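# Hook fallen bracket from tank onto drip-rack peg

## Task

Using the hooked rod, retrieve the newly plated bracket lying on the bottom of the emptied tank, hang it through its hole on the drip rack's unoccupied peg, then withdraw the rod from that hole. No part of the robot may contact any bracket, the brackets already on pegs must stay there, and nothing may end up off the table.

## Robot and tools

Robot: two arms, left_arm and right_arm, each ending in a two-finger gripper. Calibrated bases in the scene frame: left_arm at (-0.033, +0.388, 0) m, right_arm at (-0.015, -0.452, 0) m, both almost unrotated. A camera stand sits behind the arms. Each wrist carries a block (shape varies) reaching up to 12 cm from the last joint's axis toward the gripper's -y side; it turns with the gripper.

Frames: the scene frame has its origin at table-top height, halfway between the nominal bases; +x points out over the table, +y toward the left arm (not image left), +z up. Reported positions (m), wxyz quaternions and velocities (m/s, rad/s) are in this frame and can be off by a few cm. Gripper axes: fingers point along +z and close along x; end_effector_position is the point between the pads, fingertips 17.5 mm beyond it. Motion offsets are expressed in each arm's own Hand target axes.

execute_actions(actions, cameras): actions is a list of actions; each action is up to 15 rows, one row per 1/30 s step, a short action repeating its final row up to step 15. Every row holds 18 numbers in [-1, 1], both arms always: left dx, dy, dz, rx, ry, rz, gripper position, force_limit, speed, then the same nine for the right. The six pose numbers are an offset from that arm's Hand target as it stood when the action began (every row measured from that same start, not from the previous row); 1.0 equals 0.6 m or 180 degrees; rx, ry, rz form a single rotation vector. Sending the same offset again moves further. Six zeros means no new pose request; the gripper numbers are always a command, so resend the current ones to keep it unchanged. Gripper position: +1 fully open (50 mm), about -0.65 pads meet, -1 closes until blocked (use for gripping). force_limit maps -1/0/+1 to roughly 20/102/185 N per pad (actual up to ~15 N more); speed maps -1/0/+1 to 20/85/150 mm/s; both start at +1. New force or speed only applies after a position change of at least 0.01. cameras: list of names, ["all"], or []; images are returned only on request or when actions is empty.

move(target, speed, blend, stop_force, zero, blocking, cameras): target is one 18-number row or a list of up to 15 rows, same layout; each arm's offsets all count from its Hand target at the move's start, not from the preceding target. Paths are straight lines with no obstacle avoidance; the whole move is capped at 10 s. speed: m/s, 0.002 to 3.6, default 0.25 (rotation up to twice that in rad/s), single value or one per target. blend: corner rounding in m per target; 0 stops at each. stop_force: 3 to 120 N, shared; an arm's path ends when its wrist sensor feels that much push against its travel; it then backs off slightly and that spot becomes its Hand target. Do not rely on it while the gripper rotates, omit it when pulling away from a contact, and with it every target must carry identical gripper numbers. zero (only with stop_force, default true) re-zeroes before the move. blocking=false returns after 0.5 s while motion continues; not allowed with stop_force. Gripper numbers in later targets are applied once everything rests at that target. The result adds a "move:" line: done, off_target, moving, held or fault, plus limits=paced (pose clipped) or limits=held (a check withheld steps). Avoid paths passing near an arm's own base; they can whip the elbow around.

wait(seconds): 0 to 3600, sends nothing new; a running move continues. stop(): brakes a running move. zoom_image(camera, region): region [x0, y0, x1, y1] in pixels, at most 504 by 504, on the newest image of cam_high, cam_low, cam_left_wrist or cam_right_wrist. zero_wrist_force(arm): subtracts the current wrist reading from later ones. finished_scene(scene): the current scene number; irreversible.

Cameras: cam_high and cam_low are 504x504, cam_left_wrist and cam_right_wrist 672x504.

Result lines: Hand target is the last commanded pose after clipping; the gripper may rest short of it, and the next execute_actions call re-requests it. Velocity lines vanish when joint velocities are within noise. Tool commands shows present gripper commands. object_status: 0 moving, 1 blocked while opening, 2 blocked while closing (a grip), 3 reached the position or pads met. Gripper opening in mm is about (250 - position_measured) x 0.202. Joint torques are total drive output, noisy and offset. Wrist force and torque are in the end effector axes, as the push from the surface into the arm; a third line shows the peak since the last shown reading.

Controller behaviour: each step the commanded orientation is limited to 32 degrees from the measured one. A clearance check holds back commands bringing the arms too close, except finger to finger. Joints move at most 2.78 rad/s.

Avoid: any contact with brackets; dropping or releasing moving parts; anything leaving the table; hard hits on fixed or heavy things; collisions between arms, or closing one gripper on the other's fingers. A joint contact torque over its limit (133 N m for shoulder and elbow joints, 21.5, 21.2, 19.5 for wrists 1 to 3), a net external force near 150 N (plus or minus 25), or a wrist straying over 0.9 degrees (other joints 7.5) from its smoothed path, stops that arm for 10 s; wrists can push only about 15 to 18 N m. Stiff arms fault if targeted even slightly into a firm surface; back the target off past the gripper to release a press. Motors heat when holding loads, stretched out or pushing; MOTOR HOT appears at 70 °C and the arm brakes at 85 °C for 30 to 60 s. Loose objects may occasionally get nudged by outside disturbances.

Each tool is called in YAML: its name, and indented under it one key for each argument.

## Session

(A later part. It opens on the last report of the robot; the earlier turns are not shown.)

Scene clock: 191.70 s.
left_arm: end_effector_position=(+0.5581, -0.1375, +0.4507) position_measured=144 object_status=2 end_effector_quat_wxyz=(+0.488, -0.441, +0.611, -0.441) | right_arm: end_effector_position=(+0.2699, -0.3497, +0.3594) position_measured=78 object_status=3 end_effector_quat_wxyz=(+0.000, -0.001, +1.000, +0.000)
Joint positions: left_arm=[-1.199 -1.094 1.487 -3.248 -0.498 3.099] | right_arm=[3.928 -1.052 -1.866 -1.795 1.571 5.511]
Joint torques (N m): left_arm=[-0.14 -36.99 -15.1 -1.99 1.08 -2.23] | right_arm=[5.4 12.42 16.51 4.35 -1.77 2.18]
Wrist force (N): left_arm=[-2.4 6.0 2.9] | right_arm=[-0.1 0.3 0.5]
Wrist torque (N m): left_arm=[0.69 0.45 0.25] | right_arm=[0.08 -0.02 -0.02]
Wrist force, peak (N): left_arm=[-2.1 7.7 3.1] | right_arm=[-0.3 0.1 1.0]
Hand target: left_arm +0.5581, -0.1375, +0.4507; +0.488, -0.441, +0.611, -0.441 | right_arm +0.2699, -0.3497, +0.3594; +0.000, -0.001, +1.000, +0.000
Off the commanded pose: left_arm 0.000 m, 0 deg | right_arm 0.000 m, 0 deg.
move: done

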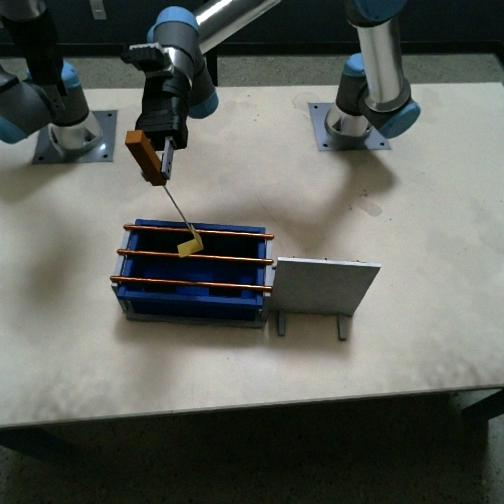

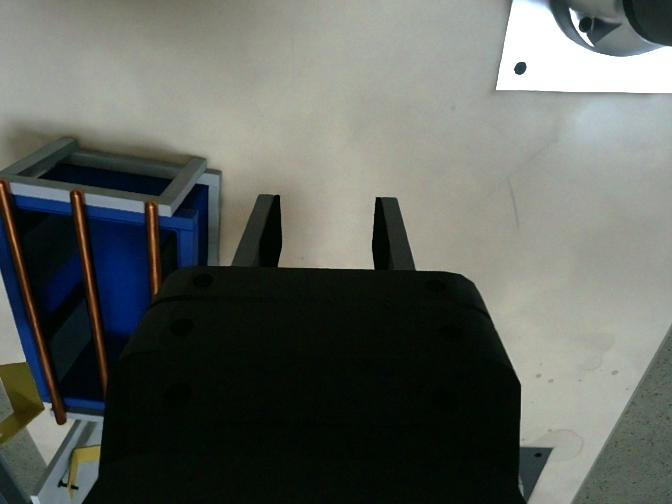

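move:
  target:
    - [-0.116,0.0728,-0.3465,0.052,0.242,0.0335,-1,-0.4,0,0,0,0,0,0,0,0.5,-0.6,-0.5]
    - [-0.452,0.19,-0.239,0.104,0.4845,0.067,-1,-0.4,0,0,0,0,0,0,0,0.5,-0.6,-0.5]
  speed: 0.13
  blend: 0.04
  cameras: ["all"]

zoom_image:
  camera: "cam_high"
  region: [200, 150, 400, 350]

Scene clock: 200.63 s.
left_arm: end_effector_position=(+0.4414, +0.1662, +0.4156) position_measured=144 object_status=2 end_effector_quat_wxyz=(+0.033, +0.120, +0.743, -0.658) end_effector_velocity=(+0.000, +0.001, +0.000) end_effector_angular_velocity=(+0.000, +0.001, +0.002) | right_arm: end_effector_position=(+0.2699, -0.3497, +0.3594) position_measured=78 object_status=3 end_effector_quat_wxyz=(+0.000, -0.001, +1.000, +0.000)
Joint positions: left_arm=[-0.201 -1.428 1.933 -2.674 -2.98 4.318] | right_arm=[3.928 -1.052 -1.866 -1.795 1.571 5.511]
Joint velocities: left_arm=[0.001 0 0.002 -0.007 0 -0.006] | right_arm=[within noise]
Joint torques (N m): left_arm=[5.91 -32.56 -27.49 -5.45 -4.55 -2.02] | right_arm=[5.82 11.68 16.17 4.18 -1.72 1.97]
Wrist force (N): left_arm=[-3.4 6.5 2.7] | right_arm=[-0.2 0.0 0.5]
Wrist torque (N m): left_arm=[0.85 0.63 0.22] | right_arm=[0.05 0.00 -0.02]
Wrist force, peak (N): left_arm=[-3.2 7.2 2.8] | right_arm=[-0.1 0.4 0.9]
Hand target: left_arm +0.4414, +0.1663, +0.4156; +0.033, +0.120, +0.743, -0.658 | right_arm +0.2699, -0.3497, +0.3594; +0.000, -0.001, +1.000, +0.000
Off the commanded pose: left_arm 0.000 m, 0 deg | right_arm 0.000 m, 0 deg.
move: done

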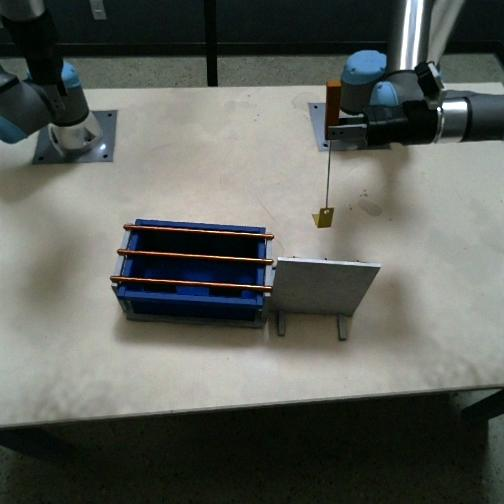

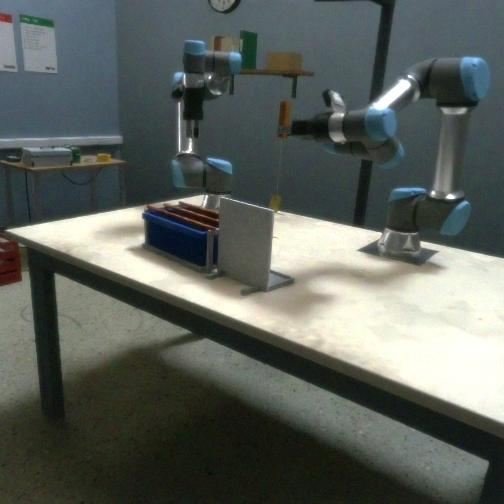

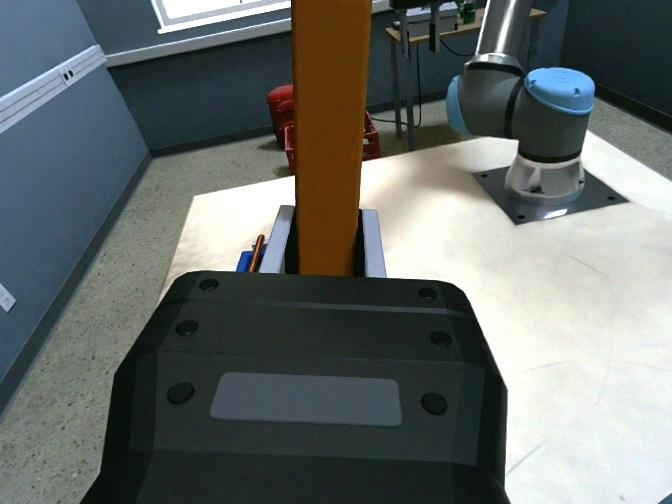

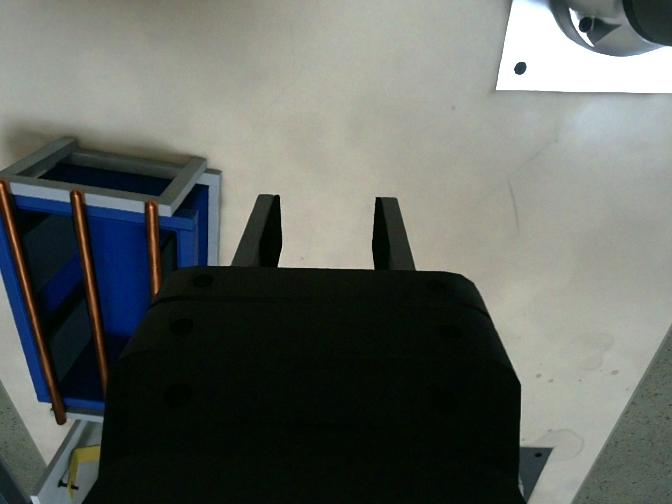

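Scaled by 2.520 from the camera's image (finer frame: 720x720).

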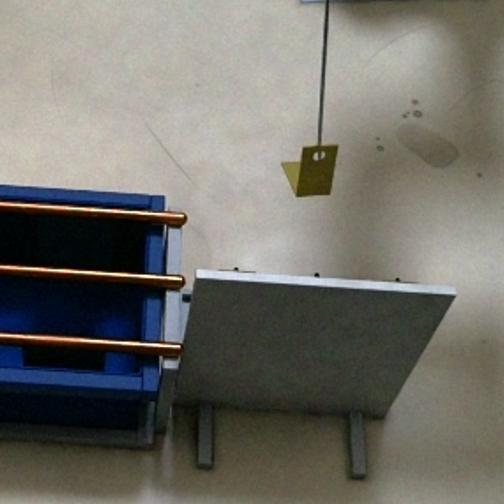

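move:
  target: [0,0,0,0,0,0,-1,-0.4,0,-0.15,0.5,-0.033,0,0,0,0.5,-0.6,-0.5]
  speed: 0.3
  cameras: ["cam_right_wrist","cam_high"]

zoom_image:
  camera: "cam_right_wrist"
  region: [0, 220, 240, 460]

zoom_image:
  camera: "cam_high"
  region: [270, 190, 390, 290]

Scene clock: 205.13 s.
left_arm: end_effector_position=(+0.4414, +0.1663, +0.4156) position_measured=144 object_status=2 end_effector_quat_wxyz=(+0.033, +0.120, +0.743, -0.658) | right_arm: end_effector_position=(+0.3592, -0.0496, +0.3792) position_measured=78 object_status=3 end_effector_quat_wxyz=(+0.000, -0.001, +1.000, +0.000)
Joint positions: left_arm=[-0.201 -1.428 1.933 -2.674 -2.98 4.318] | right_arm=[4.194 -1.675 -1.33 -1.707 1.571 5.777]
Joint torques (N m): left_arm=[6.94 -20.98 -15.75 -5.44 -4.54 -1.91] | right_arm=[-12.82 20.08 28.65 6.12 1.27 -0.72]
Wrist force (N): left_arm=[-3.2 6.6 2.8] | right_arm=[0.0 0.2 0.3]
Wrist torque (N m): left_arm=[0.88 0.59 0.22] | right_arm=[0.05 -0.02 -0.02]
Wrist force, peak (N): left_arm=[-3.6 6.9 2.6] | right_arm=[-1.0 4.1 0.2]
Hand target: left_arm +0.4414, +0.1663, +0.4156; +0.033, +0.120, +0.743, -0.658 | right_arm +0.3593, -0.0495, +0.3791; +0.000, -0.001, +1.000, +0.000
Off the commanded pose: left_arm 0.000 m, 0 deg | right_arm 0.000 m, 0 deg.
move: done
Images, in order (width x height): cam_high 504x504, cam_right_wrist 672x504.

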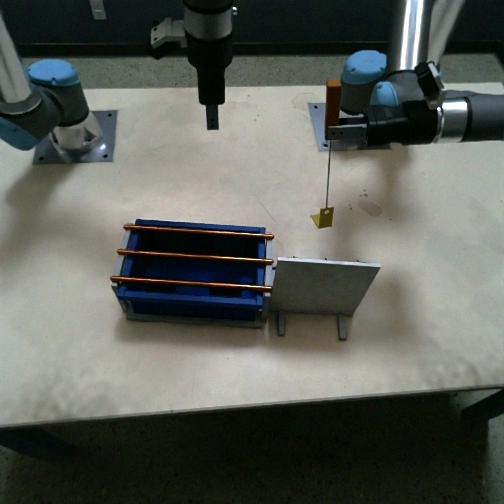

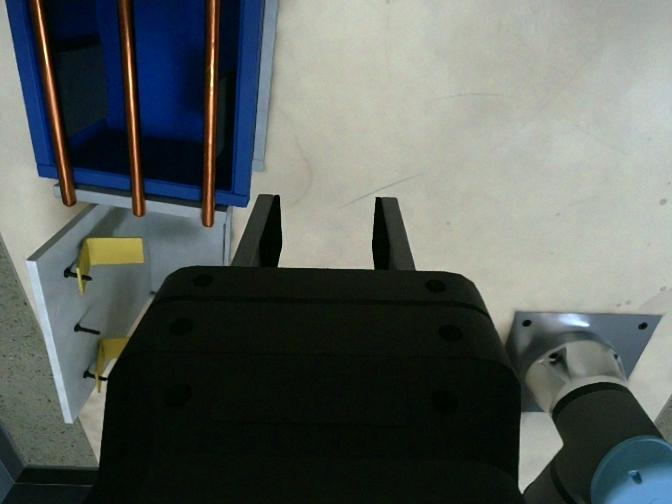

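Scaled by 2.100 from the camera's image (finer frame: 960x720).

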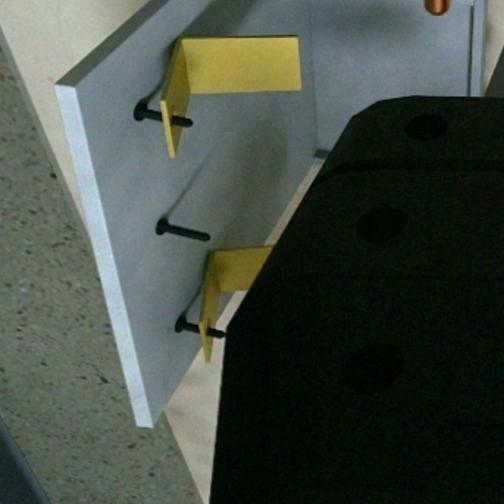

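Scaled by 4.200 from the camera's image (finer frame: 720x720).

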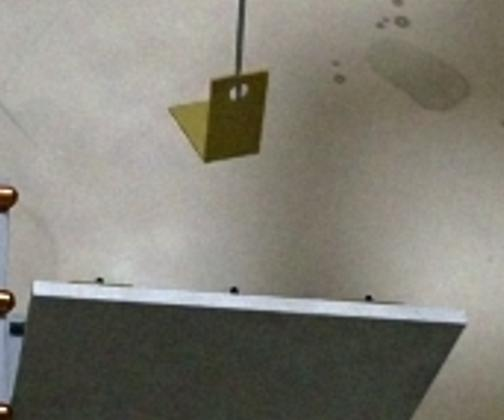

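move:
  target: [-0.106,0.103,-0.023,0,0,0,-1,-0.4,0,0,0,0,0,0,0,0.5,-0.6,-0.5]
  speed: 0.08
  cameras: ["cam_right_wrist","cam_high","cam_left_wrist"]

zoom_image:
  camera: "cam_right_wrist"
  region: [40, 270, 160, 390]

zoom_image:
  camera: "cam_high"
  region: [280, 210, 380, 280]

Scene clock: 216.10 s.
left_arm: end_effector_position=(+0.5183, +0.1778, +0.3708) position_measured=144 object_status=2 end_effector_quat_wxyz=(+0.033, +0.120, +0.743, -0.658) | right_arm: end_effector_position=(+0.3593, -0.0495, +0.3791) position_measured=78 object_status=3 end_effector_quat_wxyz=(+0.000, -0.001, +1.000, +0.000)
Joint positions: left_arm=[-0.153 -1.26 1.775 -2.404 -3.002 4.602] | right_arm=[4.194 -1.676 -1.33 -1.707 1.571 5.777]
Joint torques (N m): left_arm=[-7.76 -36.2 -15.33 -4.37 -2.18 0.55] | right_arm=[-12.52 19.4 28.54 5.5 1.36 2.11]
Wrist force (N): left_arm=[-3.1 6.5 2.9] | right_arm=[0.1 0.2 0.3]
Wrist torque (N m): left_arm=[0.87 0.56 0.25] | right_arm=[0.05 -0.04 -0.01]
Wrist force, peak (N): left_arm=[-3.9 7.8 2.9] | right_arm=[-0.1 0.2 0.7]
Hand target: left_arm +0.5182, +0.1778, +0.3707; +0.033, +0.120, +0.743, -0.658 | right_arm +0.3593, -0.0495, +0.3791; +0.000, -0.001, +1.000, +0.000
Off the commanded pose: left_arm 0.000 m, 0 deg | right_arm 0.000 m, 0 deg.
move: done
Images, in order (width x height): cam_high 504x504, cam_left_wrist 672x504, cam_right_wrist 672x504.

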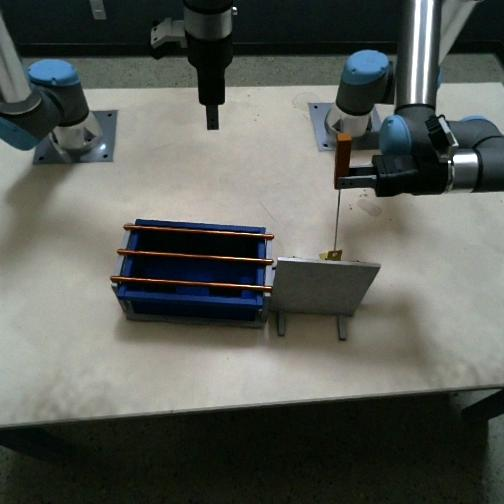

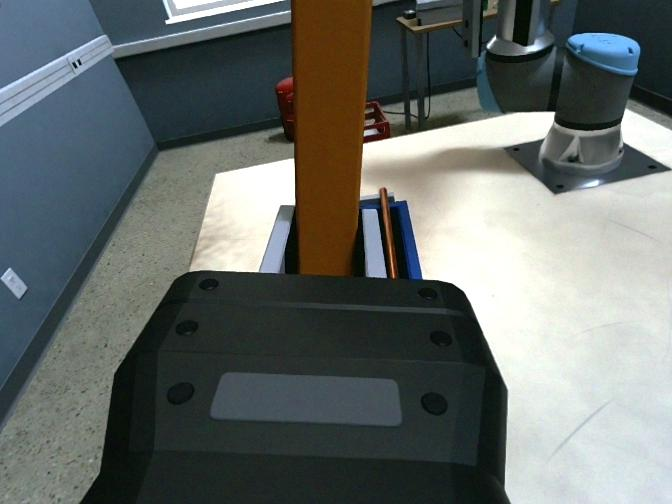

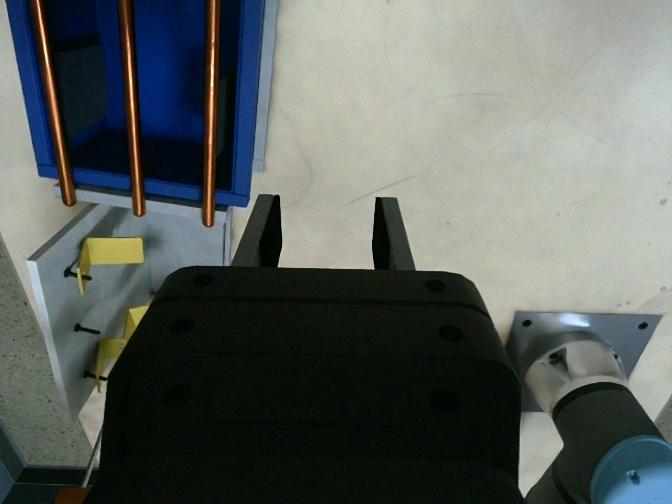

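Scaled by 4.200 from the camera's image (finer frame: 960x720).

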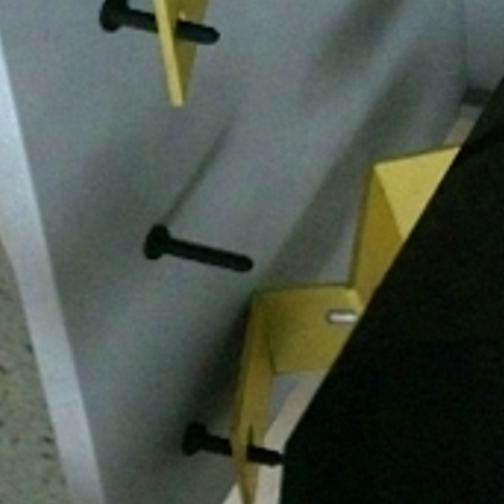

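Scaled by 5.040 from the camera's image (finer frame: 720x720).

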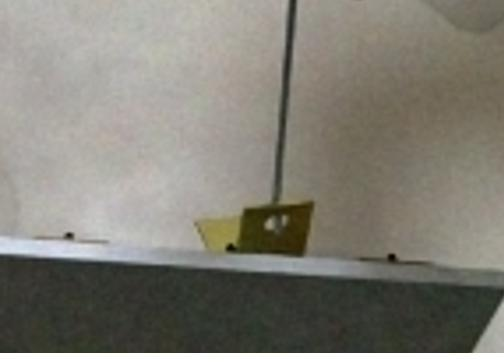

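move:
  target: [-0.0115,-0.0212,0.0283,0,0,0,-1,-0.4,0,0,0,0,0,0,0,0.5,-0.6,-0.5]
  speed: 0.05
  cameras: ["cam_right_wrist","cam_high"]

zoom_image:
  camera: "cam_right_wrist"
  region: [60, 290, 140, 370]

zoom_image:
  camera: "cam_high"
  region: [300, 230, 350, 280]

Scene clock: 225.33 s.
left_arm: end_effector_position=(+0.5203, +0.1587, +0.3821) position_measured=144 object_status=2 end_effector_quat_wxyz=(+0.033, +0.120, +0.743, -0.658) end_effector_velocity=(+0.000, +0.000, +0.000) end_effector_angular_velocity=(+0.001, +0.001, +0.000) | right_arm: end_effector_position=(+0.3593, -0.0495, +0.3791) position_measured=78 object_status=3 end_effector_quat_wxyz=(+0.000, -0.001, +1.000, +0.000)
Joint positions: left_arm=[-0.186 -1.233 1.758 -2.614 -2.988 4.399] | right_arm=[4.194 -1.676 -1.33 -1.707 1.571 5.777]
Joint velocities: left_arm=[0 0 0 0.005 0 0.003] | right_arm=[within noise]
Joint torques (N m): left_arm=[6.64 -37.33 -17.36 -1.31 -3.71 1.99] | right_arm=[-12.87 20.24 28.47 4.02 1.25 1.78]
Wrist force (N): left_arm=[-3.1 6.0 3.2] | right_arm=[0.0 0.1 0.3]
Wrist torque (N m): left_arm=[0.76 0.54 0.36] | right_arm=[0.03 -0.03 -0.02]
Wrist force, peak (N): left_arm=[-3.2 7.0 3.4] | right_arm=[0.0 0.4 0.7]
Hand target: left_arm +0.5202, +0.1588, +0.3822; +0.033, +0.120, +0.743, -0.658 | right_arm +0.3593, -0.0495, +0.3791; +0.000, -0.001, +1.000, +0.000
Off the commanded pose: left_arm 0.000 m, 0 deg | right_arm 0.000 m, 0 deg.
move: done
Images, in order (width x height): cam_high 504x504, cam_right_wrist 672x504.

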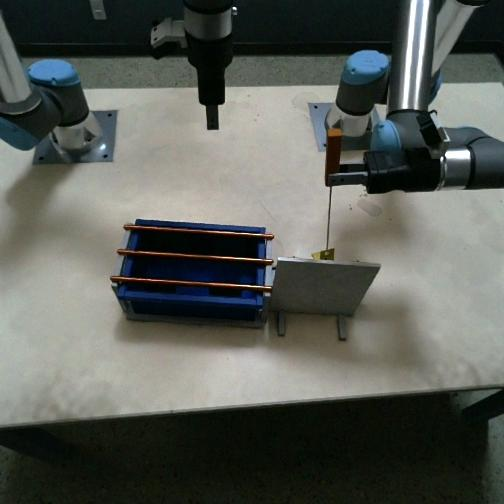

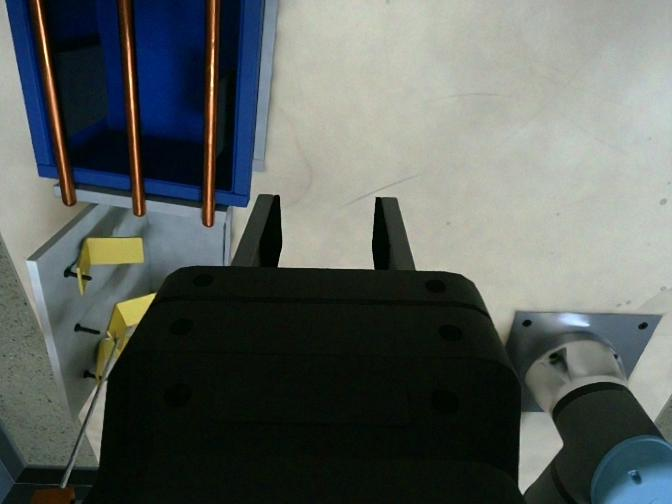

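Scaled by 6.300 from the camera's image (finer frame: 960x720).

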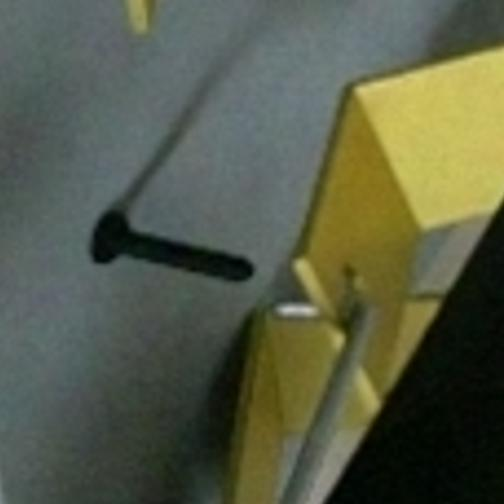

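Scaled by 10.080 from the camera's image (finer frame: 720x720).

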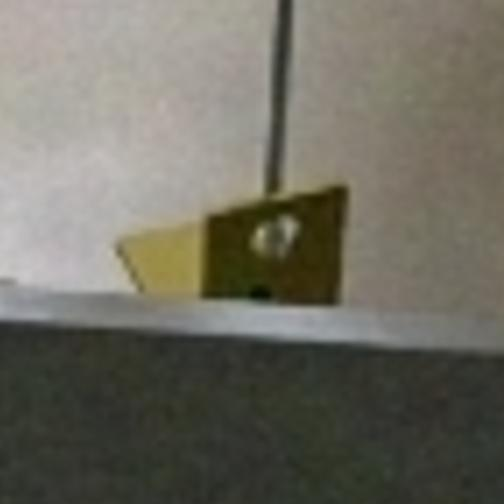

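move:
  target: [-0.0262,0.0067,0.005,0,0,0,-1,-0.4,0,0,0,0,0,0,0,0.5,-0.6,-0.5]
  speed: 0.04
  stop_force: 5
  cameras: ["cam_right_wrist","cam_high"]

zoom_image:
  camera: "cam_right_wrist"
  region: [65, 300, 135, 370]

zoom_image:
  camera: "cam_high"
  region: [305, 240, 345, 280]

Scene clock: 233.73 s.
left_arm: end_effector_position=(+0.5360, +0.1541, +0.3811) position_measured=144 object_status=2 end_effector_quat_wxyz=(+0.033, +0.120, +0.743, -0.658) | right_arm: end_effector_position=(+0.3593, -0.0495, +0.3791) position_measured=78 object_status=3 end_effector_quat_wxyz=(+0.000, -0.001, +1.000, +0.000)
Joint positions: left_arm=[-0.189 -1.195 1.711 -2.621 -2.987 4.383] | right_arm=[4.194 -1.676 -1.33 -1.707 1.571 5.777]
Joint torques (N m): left_arm=[-2.98 -51.27 -15.65 -4.23 -3.1 0.6] | right_arm=[-13.66 20.14 28.55 2.92 1.26 1.66]
Wrist force (N): left_arm=[-2.3 6.7 -1.2] | right_arm=[0.0 0.4 0.3]
Wrist torque (N m): left_arm=[-0.02 0.51 0.20] | right_arm=[0.09 -0.03 -0.01]
Wrist force, peak (N): left_arm=[-2.4 8.1 -1.5] | right_arm=[0.0 0.4 0.7]
Hand target: left_arm +0.5360, +0.1541, +0.3811; +0.033, +0.120, +0.743, -0.658 | right_arm +0.3593, -0.0495, +0.3791; +0.000, -0.001, +1.000, +0.000
Off the commanded pose: left_arm 0.000 m, 0 deg | right_arm 0.000 m, 0 deg.
move: done
Images, in order (width x height): cam_high 504x504, cam_right_wrist 672x504.

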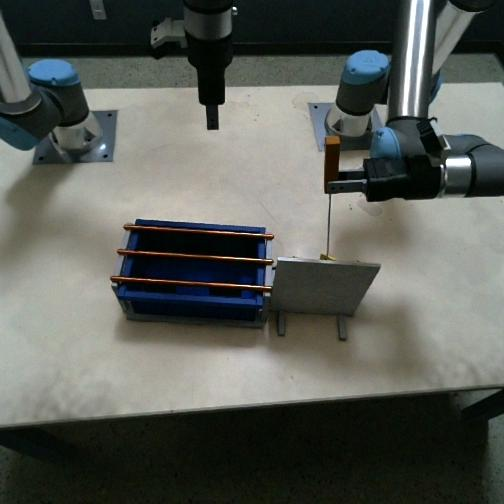

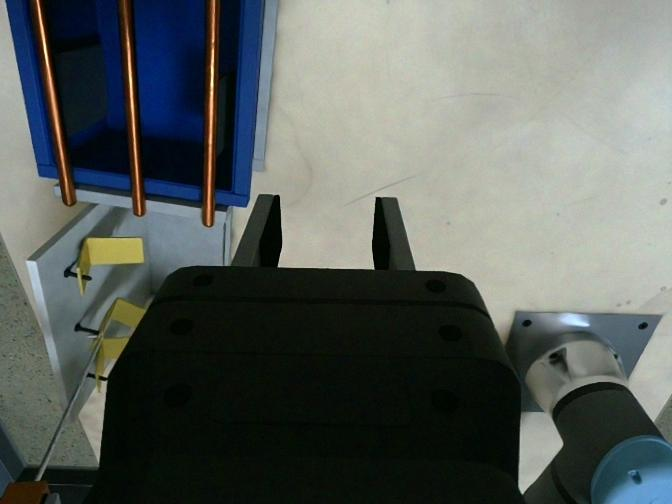

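Scaled by 7.200 from the camera's image (finer frame: 960x720).

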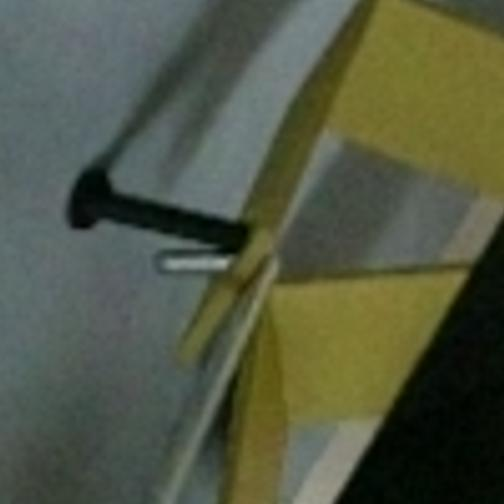

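Scaled by 12.600 from the camera's image (finer frame: 720x720).

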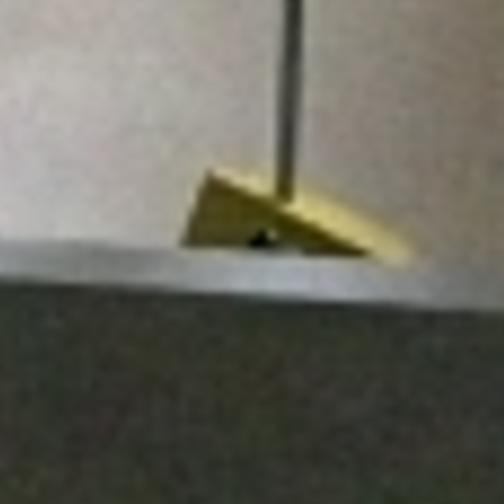

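move:
  target:
    - [0.0233,0.0,0.003,0,0,0,-1,-0.4,0,0,0,0,0,0,0,0.5,-0.6,-0.5]
    - [0.021,-0.0072,0.0087,0,0,0,-1,-0.4,0,0,0,0,0,0,0,0.5,-0.6,-0.5]
  speed: 0.06
  cameras: ["cam_right_wrist","cam_high"]

zoom_image:
  camera: "cam_right_wrist"
  region: [65, 300, 135, 370]

zoom_image:
  camera: "cam_high"
  region: [305, 230, 345, 270]

Scene clock: 237.73 s.
left_arm: end_effector_position=(+0.5223, +0.1502, +0.3820) position_measured=144 object_status=2 end_effector_quat_wxyz=(+0.033, +0.120, +0.743, -0.658) | right_arm: end_effector_position=(+0.3593, -0.0495, +0.3791) position_measured=78 object_status=3 end_effector_quat_wxyz=(+0.000, -0.001, +1.000, +0.000)
Joint positions: left_arm=[-0.2 -1.213 1.749 -2.701 -2.981 4.322] | right_arm=[4.194 -1.676 -1.33 -1.707 1.571 5.777]
Joint torques (N m): left_arm=[5.85 -34.19 -15.22 -1.91 -4.47 0.22] | right_arm=[-13.63 20.28 29.42 2.03 1.48 1.49]
Wrist force (N): left_arm=[-3.0 6.2 2.7] | right_arm=[0.1 0.3 0.4]
Wrist torque (N m): left_arm=[0.82 0.53 0.35] | right_arm=[0.07 -0.05 -0.01]
Wrist force, peak (N): left_arm=[-2.3 8.7 -1.6] | right_arm=[0.2 0.4 0.7]
Hand target: left_arm +0.5223, +0.1502, +0.3820; +0.033, +0.120, +0.743, -0.658 | right_arm +0.3593, -0.0495, +0.3791; +0.000, -0.001, +1.000, +0.000
Off the commanded pose: left_arm 0.000 m, 0 deg | right_arm 0.000 m, 0 deg.
move: done
Images, in order (width x height): cam_high 504x504, cam_right_wrist 672x504.

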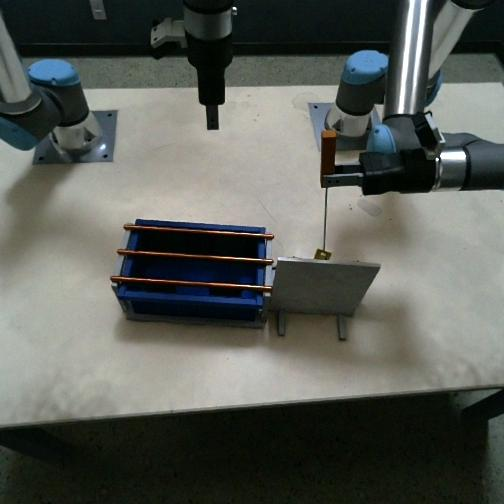

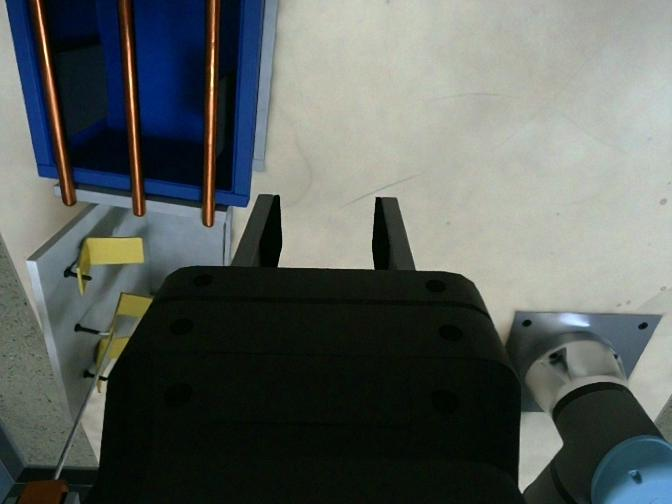

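Scaled by 7.200 from the camera's image (finer frame: 960x720).

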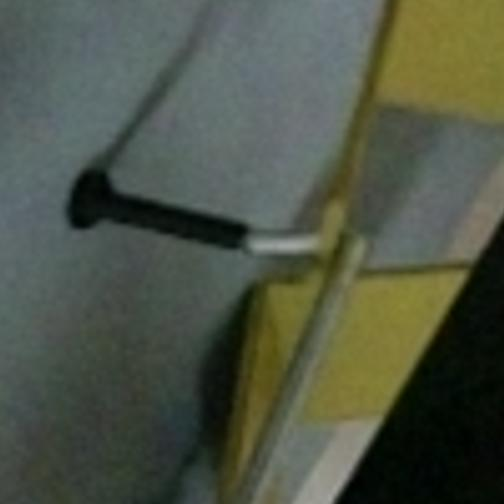

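Scaled by 12.600 from the camera's image (finer frame: 720x720).

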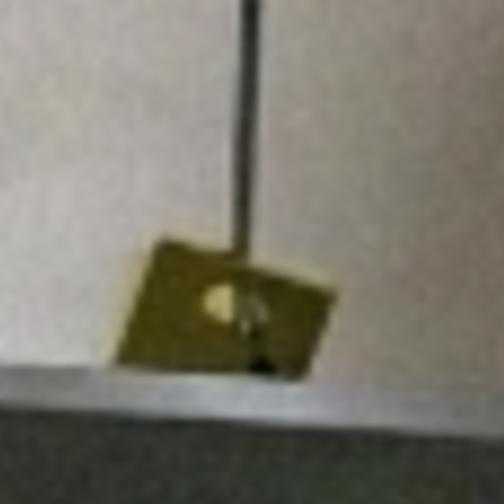

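move:
  target:
    - [0.0008,0.0006,-0.0057,0,0,0,-1,-0.4,0,0,0,0,0,0,0,0.5,-0.6,-0.5]
    - [-0.0318,0.0073,-0.0037,0,0,0,-1,-0.4,0,0,0,0,0,0,0,0.5,-0.6,-0.5]
  speed: 0.04
  stop_force: 4
  cameras: ["cam_right_wrist","cam_high"]

zoom_image:
  camera: "cam_right_wrist"
  region: [65, 300, 135, 370]

zoom_image:
  camera: "cam_high"
  region: [305, 240, 345, 280]

Scene clock: 244.03 s.
left_arm: end_effector_position=(+0.5284, +0.1528, +0.3821) position_measured=144 object_status=2 end_effector_quat_wxyz=(+0.033, +0.120, +0.743, -0.658) | right_arm: end_effector_position=(+0.3593, -0.0495, +0.3791) position_measured=78 object_status=3 end_effector_quat_wxyz=(+0.000, -0.001, +1.000, +0.000)
Joint positions: left_arm=[-0.193 -1.207 1.732 -2.659 -2.985 4.354] | right_arm=[4.194 -1.676 -1.33 -1.707 1.571 5.777]
Joint torques (N m): left_arm=[3.95 -29.89 -33.9 -5.04 -1.64 -2.1] | right_arm=[-14.2 20.92 28.84 1.2 1.27 1.12]
Wrist force (N): left_arm=[-2.9 3.7 1.6] | right_arm=[0.1 0.3 0.4]
Wrist torque (N m): left_arm=[0.51 0.51 0.23] | right_arm=[0.07 -0.05 -0.01]
Wrist force, peak (N): left_arm=[-3.0 6.6 3.0] | right_arm=[0.3 0.3 0.7]
Hand target: left_arm +0.5284, +0.1528, +0.3821; +0.033, +0.120, +0.743, -0.658 (not the last commanded pose) | right_arm +0.3593, -0.0495, +0.3791; +0.000, -0.001, +1.000, +0.000
Off the commanded pose: left_arm 0.014 m, 0 deg | right_arm 0.000 m, 0 deg.
move: contact (left_arm); path passed 1 of 2 targets
Images, in order (width x height): cam_high 504x504, cam_right_wrist 672x504.

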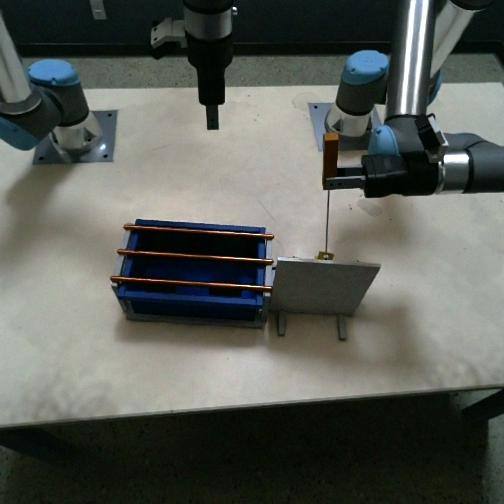

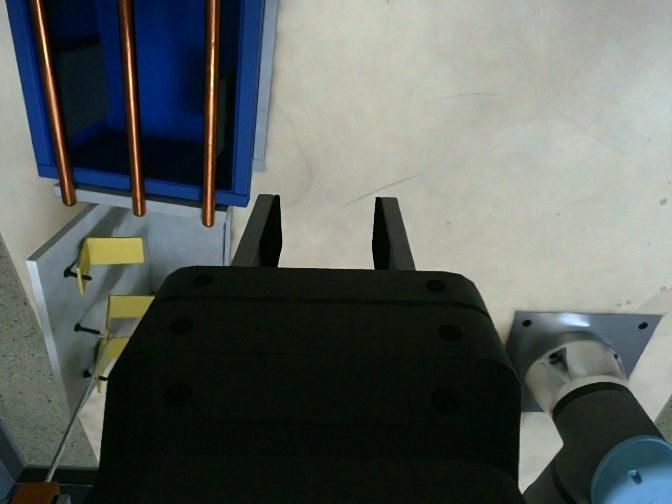

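Scaled by 7.200 from the camera's image (finer frame: 960x720).

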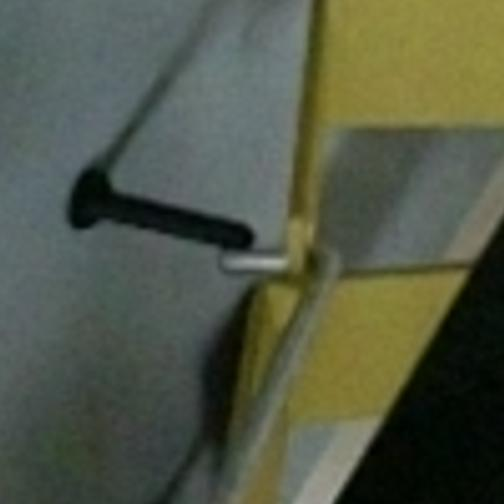

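Scaled by 12.600 from the camera's image (finer frame: 720x720).

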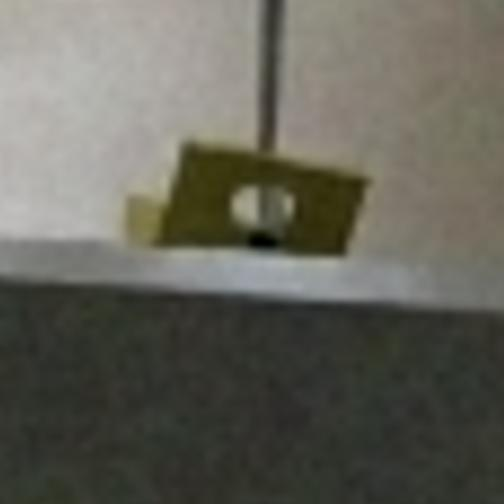

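move:
  target:
    - [0.001,-0.004,-0.0005,0,0,0,-1,-0.4,0,0,0,0,0,0,0,0.5,-0.6,-0.5]
    - [-0.0222,0.000,-0.0005,0,0,0,-1,-0.4,0,0,0,0,0,0,0,0.5,-0.6,-0.5]
  speed: 0.03
  stop_force: 5
  cameras: ["cam_right_wrist","cam_high"]

zoom_image:
  camera: "cam_right_wrist"
  region: [65, 300, 135, 370]

zoom_image:
  camera: "cam_high"
  region: [305, 240, 345, 280]

Scene clock: 249.07 s.
left_arm: end_effector_position=(+0.5413, +0.1513, +0.3849) position_measured=144 object_status=2 end_effector_quat_wxyz=(+0.033, +0.120, +0.743, -0.658) | right_arm: end_effector_position=(+0.3593, -0.0495, +0.3791) position_measured=78 object_status=3 end_effector_quat_wxyz=(+0.000, -0.001, +1.000, +0.000)
Joint positions: left_arm=[-0.192 -1.185 1.689 -2.628 -2.985 4.364] | right_arm=[4.194 -1.676 -1.33 -1.707 1.571 5.777]
Joint torques (N m): left_arm=[1.22 -50.53 -14.48 -4.18 -2.96 0.56] | right_arm=[-12.43 21.29 27.95 0.94 1.18 1.16]
Wrist force (N): left_arm=[-3.2 6.1 2.9] | right_arm=[0.1 0.1 0.5]
Wrist torque (N m): left_arm=[0.87 0.50 0.24] | right_arm=[0.04 -0.04 -0.01]
Wrist force, peak (N): left_arm=[-3.0 6.8 3.2] | right_arm=[0.1 0.3 0.7]
Hand target: left_arm +0.5413, +0.1512, +0.3849; +0.033, +0.120, +0.743, -0.658 | right_arm +0.3593, -0.0495, +0.3791; +0.000, -0.001, +1.000, +0.000
Off the commanded pose: left_arm 0.000 m, 0 deg | right_arm 0.000 m, 0 deg.
move: done
Images, in order (width x height): cam_high 504x504, cam_right_wrist 672x504.

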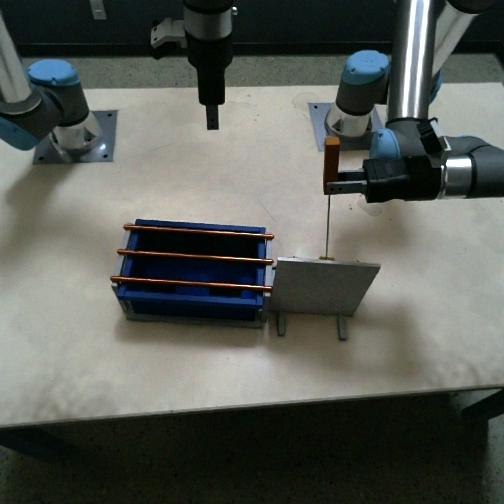

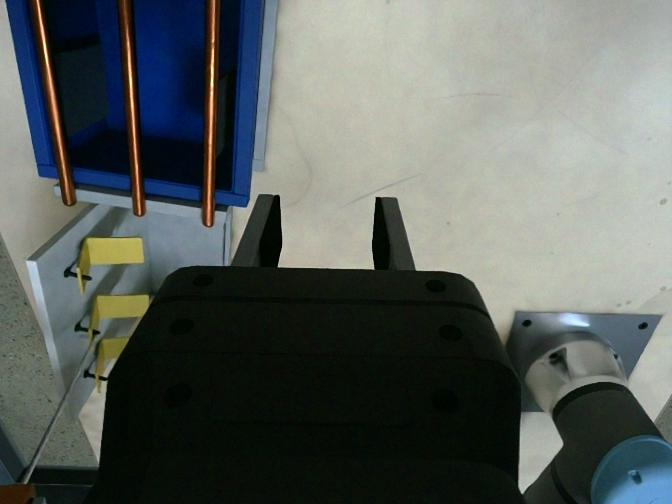

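Scaled by 7.200 from the camera's image (finer frame: 960x720).

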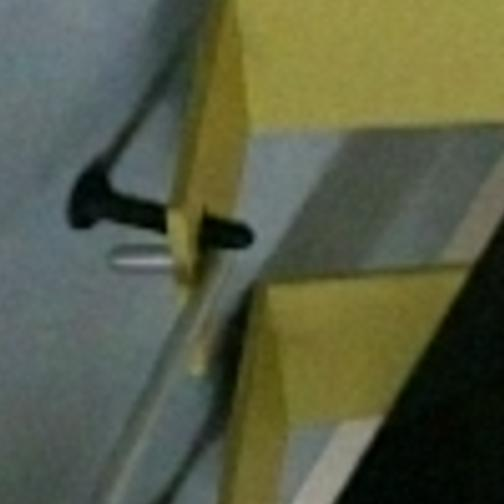

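Scaled by 12.600 from the camera's image (finer frame: 720x720).

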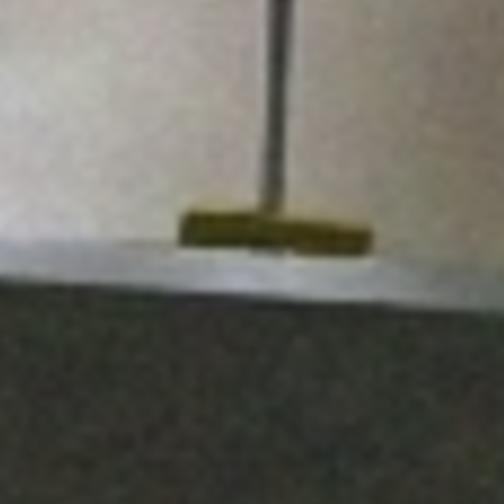

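move:
  target:
    - [0.0009,0.0042,0.0006,0,0,0,-1,-0.4,0,0,0,0,0,0,0,0.5,-0.6,-0.5]
    - [0.0259,0.0042,0.0006,0,0,0,-1,-0.4,0,0,0,0,0,0,0,0.5,-0.6,-0.5]
  speed: [0.02,0.025]
  cameras: ["cam_right_wrist","cam_high"]

zoom_image:
  camera: "cam_right_wrist"
  region: [65, 290, 145, 370]

Scene clock: 252.50 s.
left_arm: end_effector_position=(+0.5267, +0.1533, +0.3792) position_measured=144 object_status=2 end_effector_quat_wxyz=(+0.033, +0.120, +0.743, -0.658) end_effector_velocity=(+0.001, -0.001, +0.001) end_effector_angular_velocity=(+0.000, -0.003, +0.000) | right_arm: end_effector_position=(+0.3593, -0.0495, +0.3791) position_measured=78 object_status=3 end_effector_quat_wxyz=(+0.000, -0.001, +1.000, +0.000)
Joint positions: left_arm=[-0.193 -1.207 1.741 -2.665 -2.985 4.356] | right_arm=[4.194 -1.676 -1.33 -1.707 1.571 5.777]
Joint velocities: left_arm=[-0.001 0.002 -0.005 0 0.001 0] | right_arm=[within noise]
Joint torques (N m): left_arm=[-8.93 -30.47 -34.77 -4.23 -0.4 -2.57] | right_arm=[-12.97 20.55 26.99 0.84 1.24 0.97]
Wrist force (N): left_arm=[-3.0 6.0 -0.7] | right_arm=[0.2 0.3 0.4]
Wrist torque (N m): left_arm=[0.12 0.46 0.37] | right_arm=[0.07 -0.06 -0.01]
Wrist force, peak (N): left_arm=[-13.1 -7.0 2.5] | right_arm=[0.1 0.5 0.6]
Hand target: left_arm +0.5268, +0.1533, +0.3792; +0.033, +0.120, +0.743, -0.658 | right_arm +0.3593, -0.0495, +0.3791; +0.000, -0.001, +1.000, +0.000
Off the commanded pose: left_arm 0.000 m, 0 deg | right_arm 0.000 m, 0 deg.
move: done
Images, in order (width x height): cam_high 504x504, cam_right_wrist 672x504.

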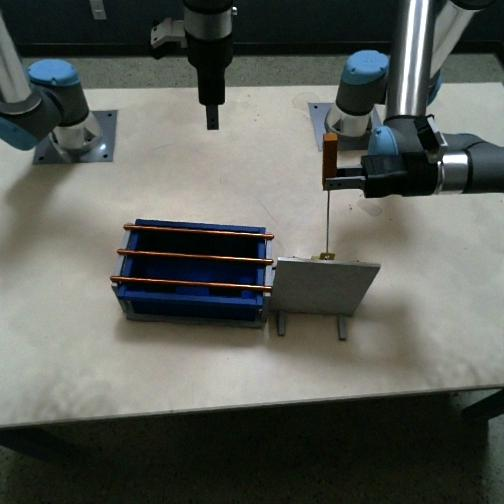

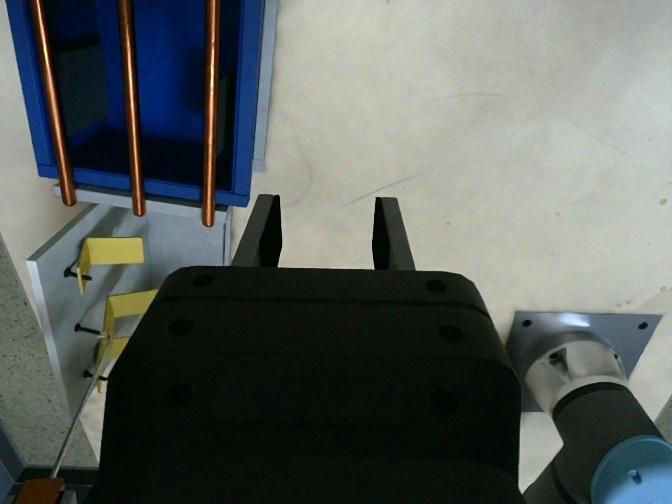

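Scaled by 6.300 from the camera's image (finer frame: 960x720).

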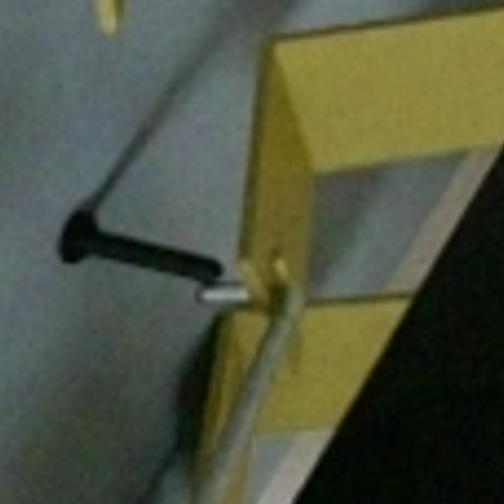

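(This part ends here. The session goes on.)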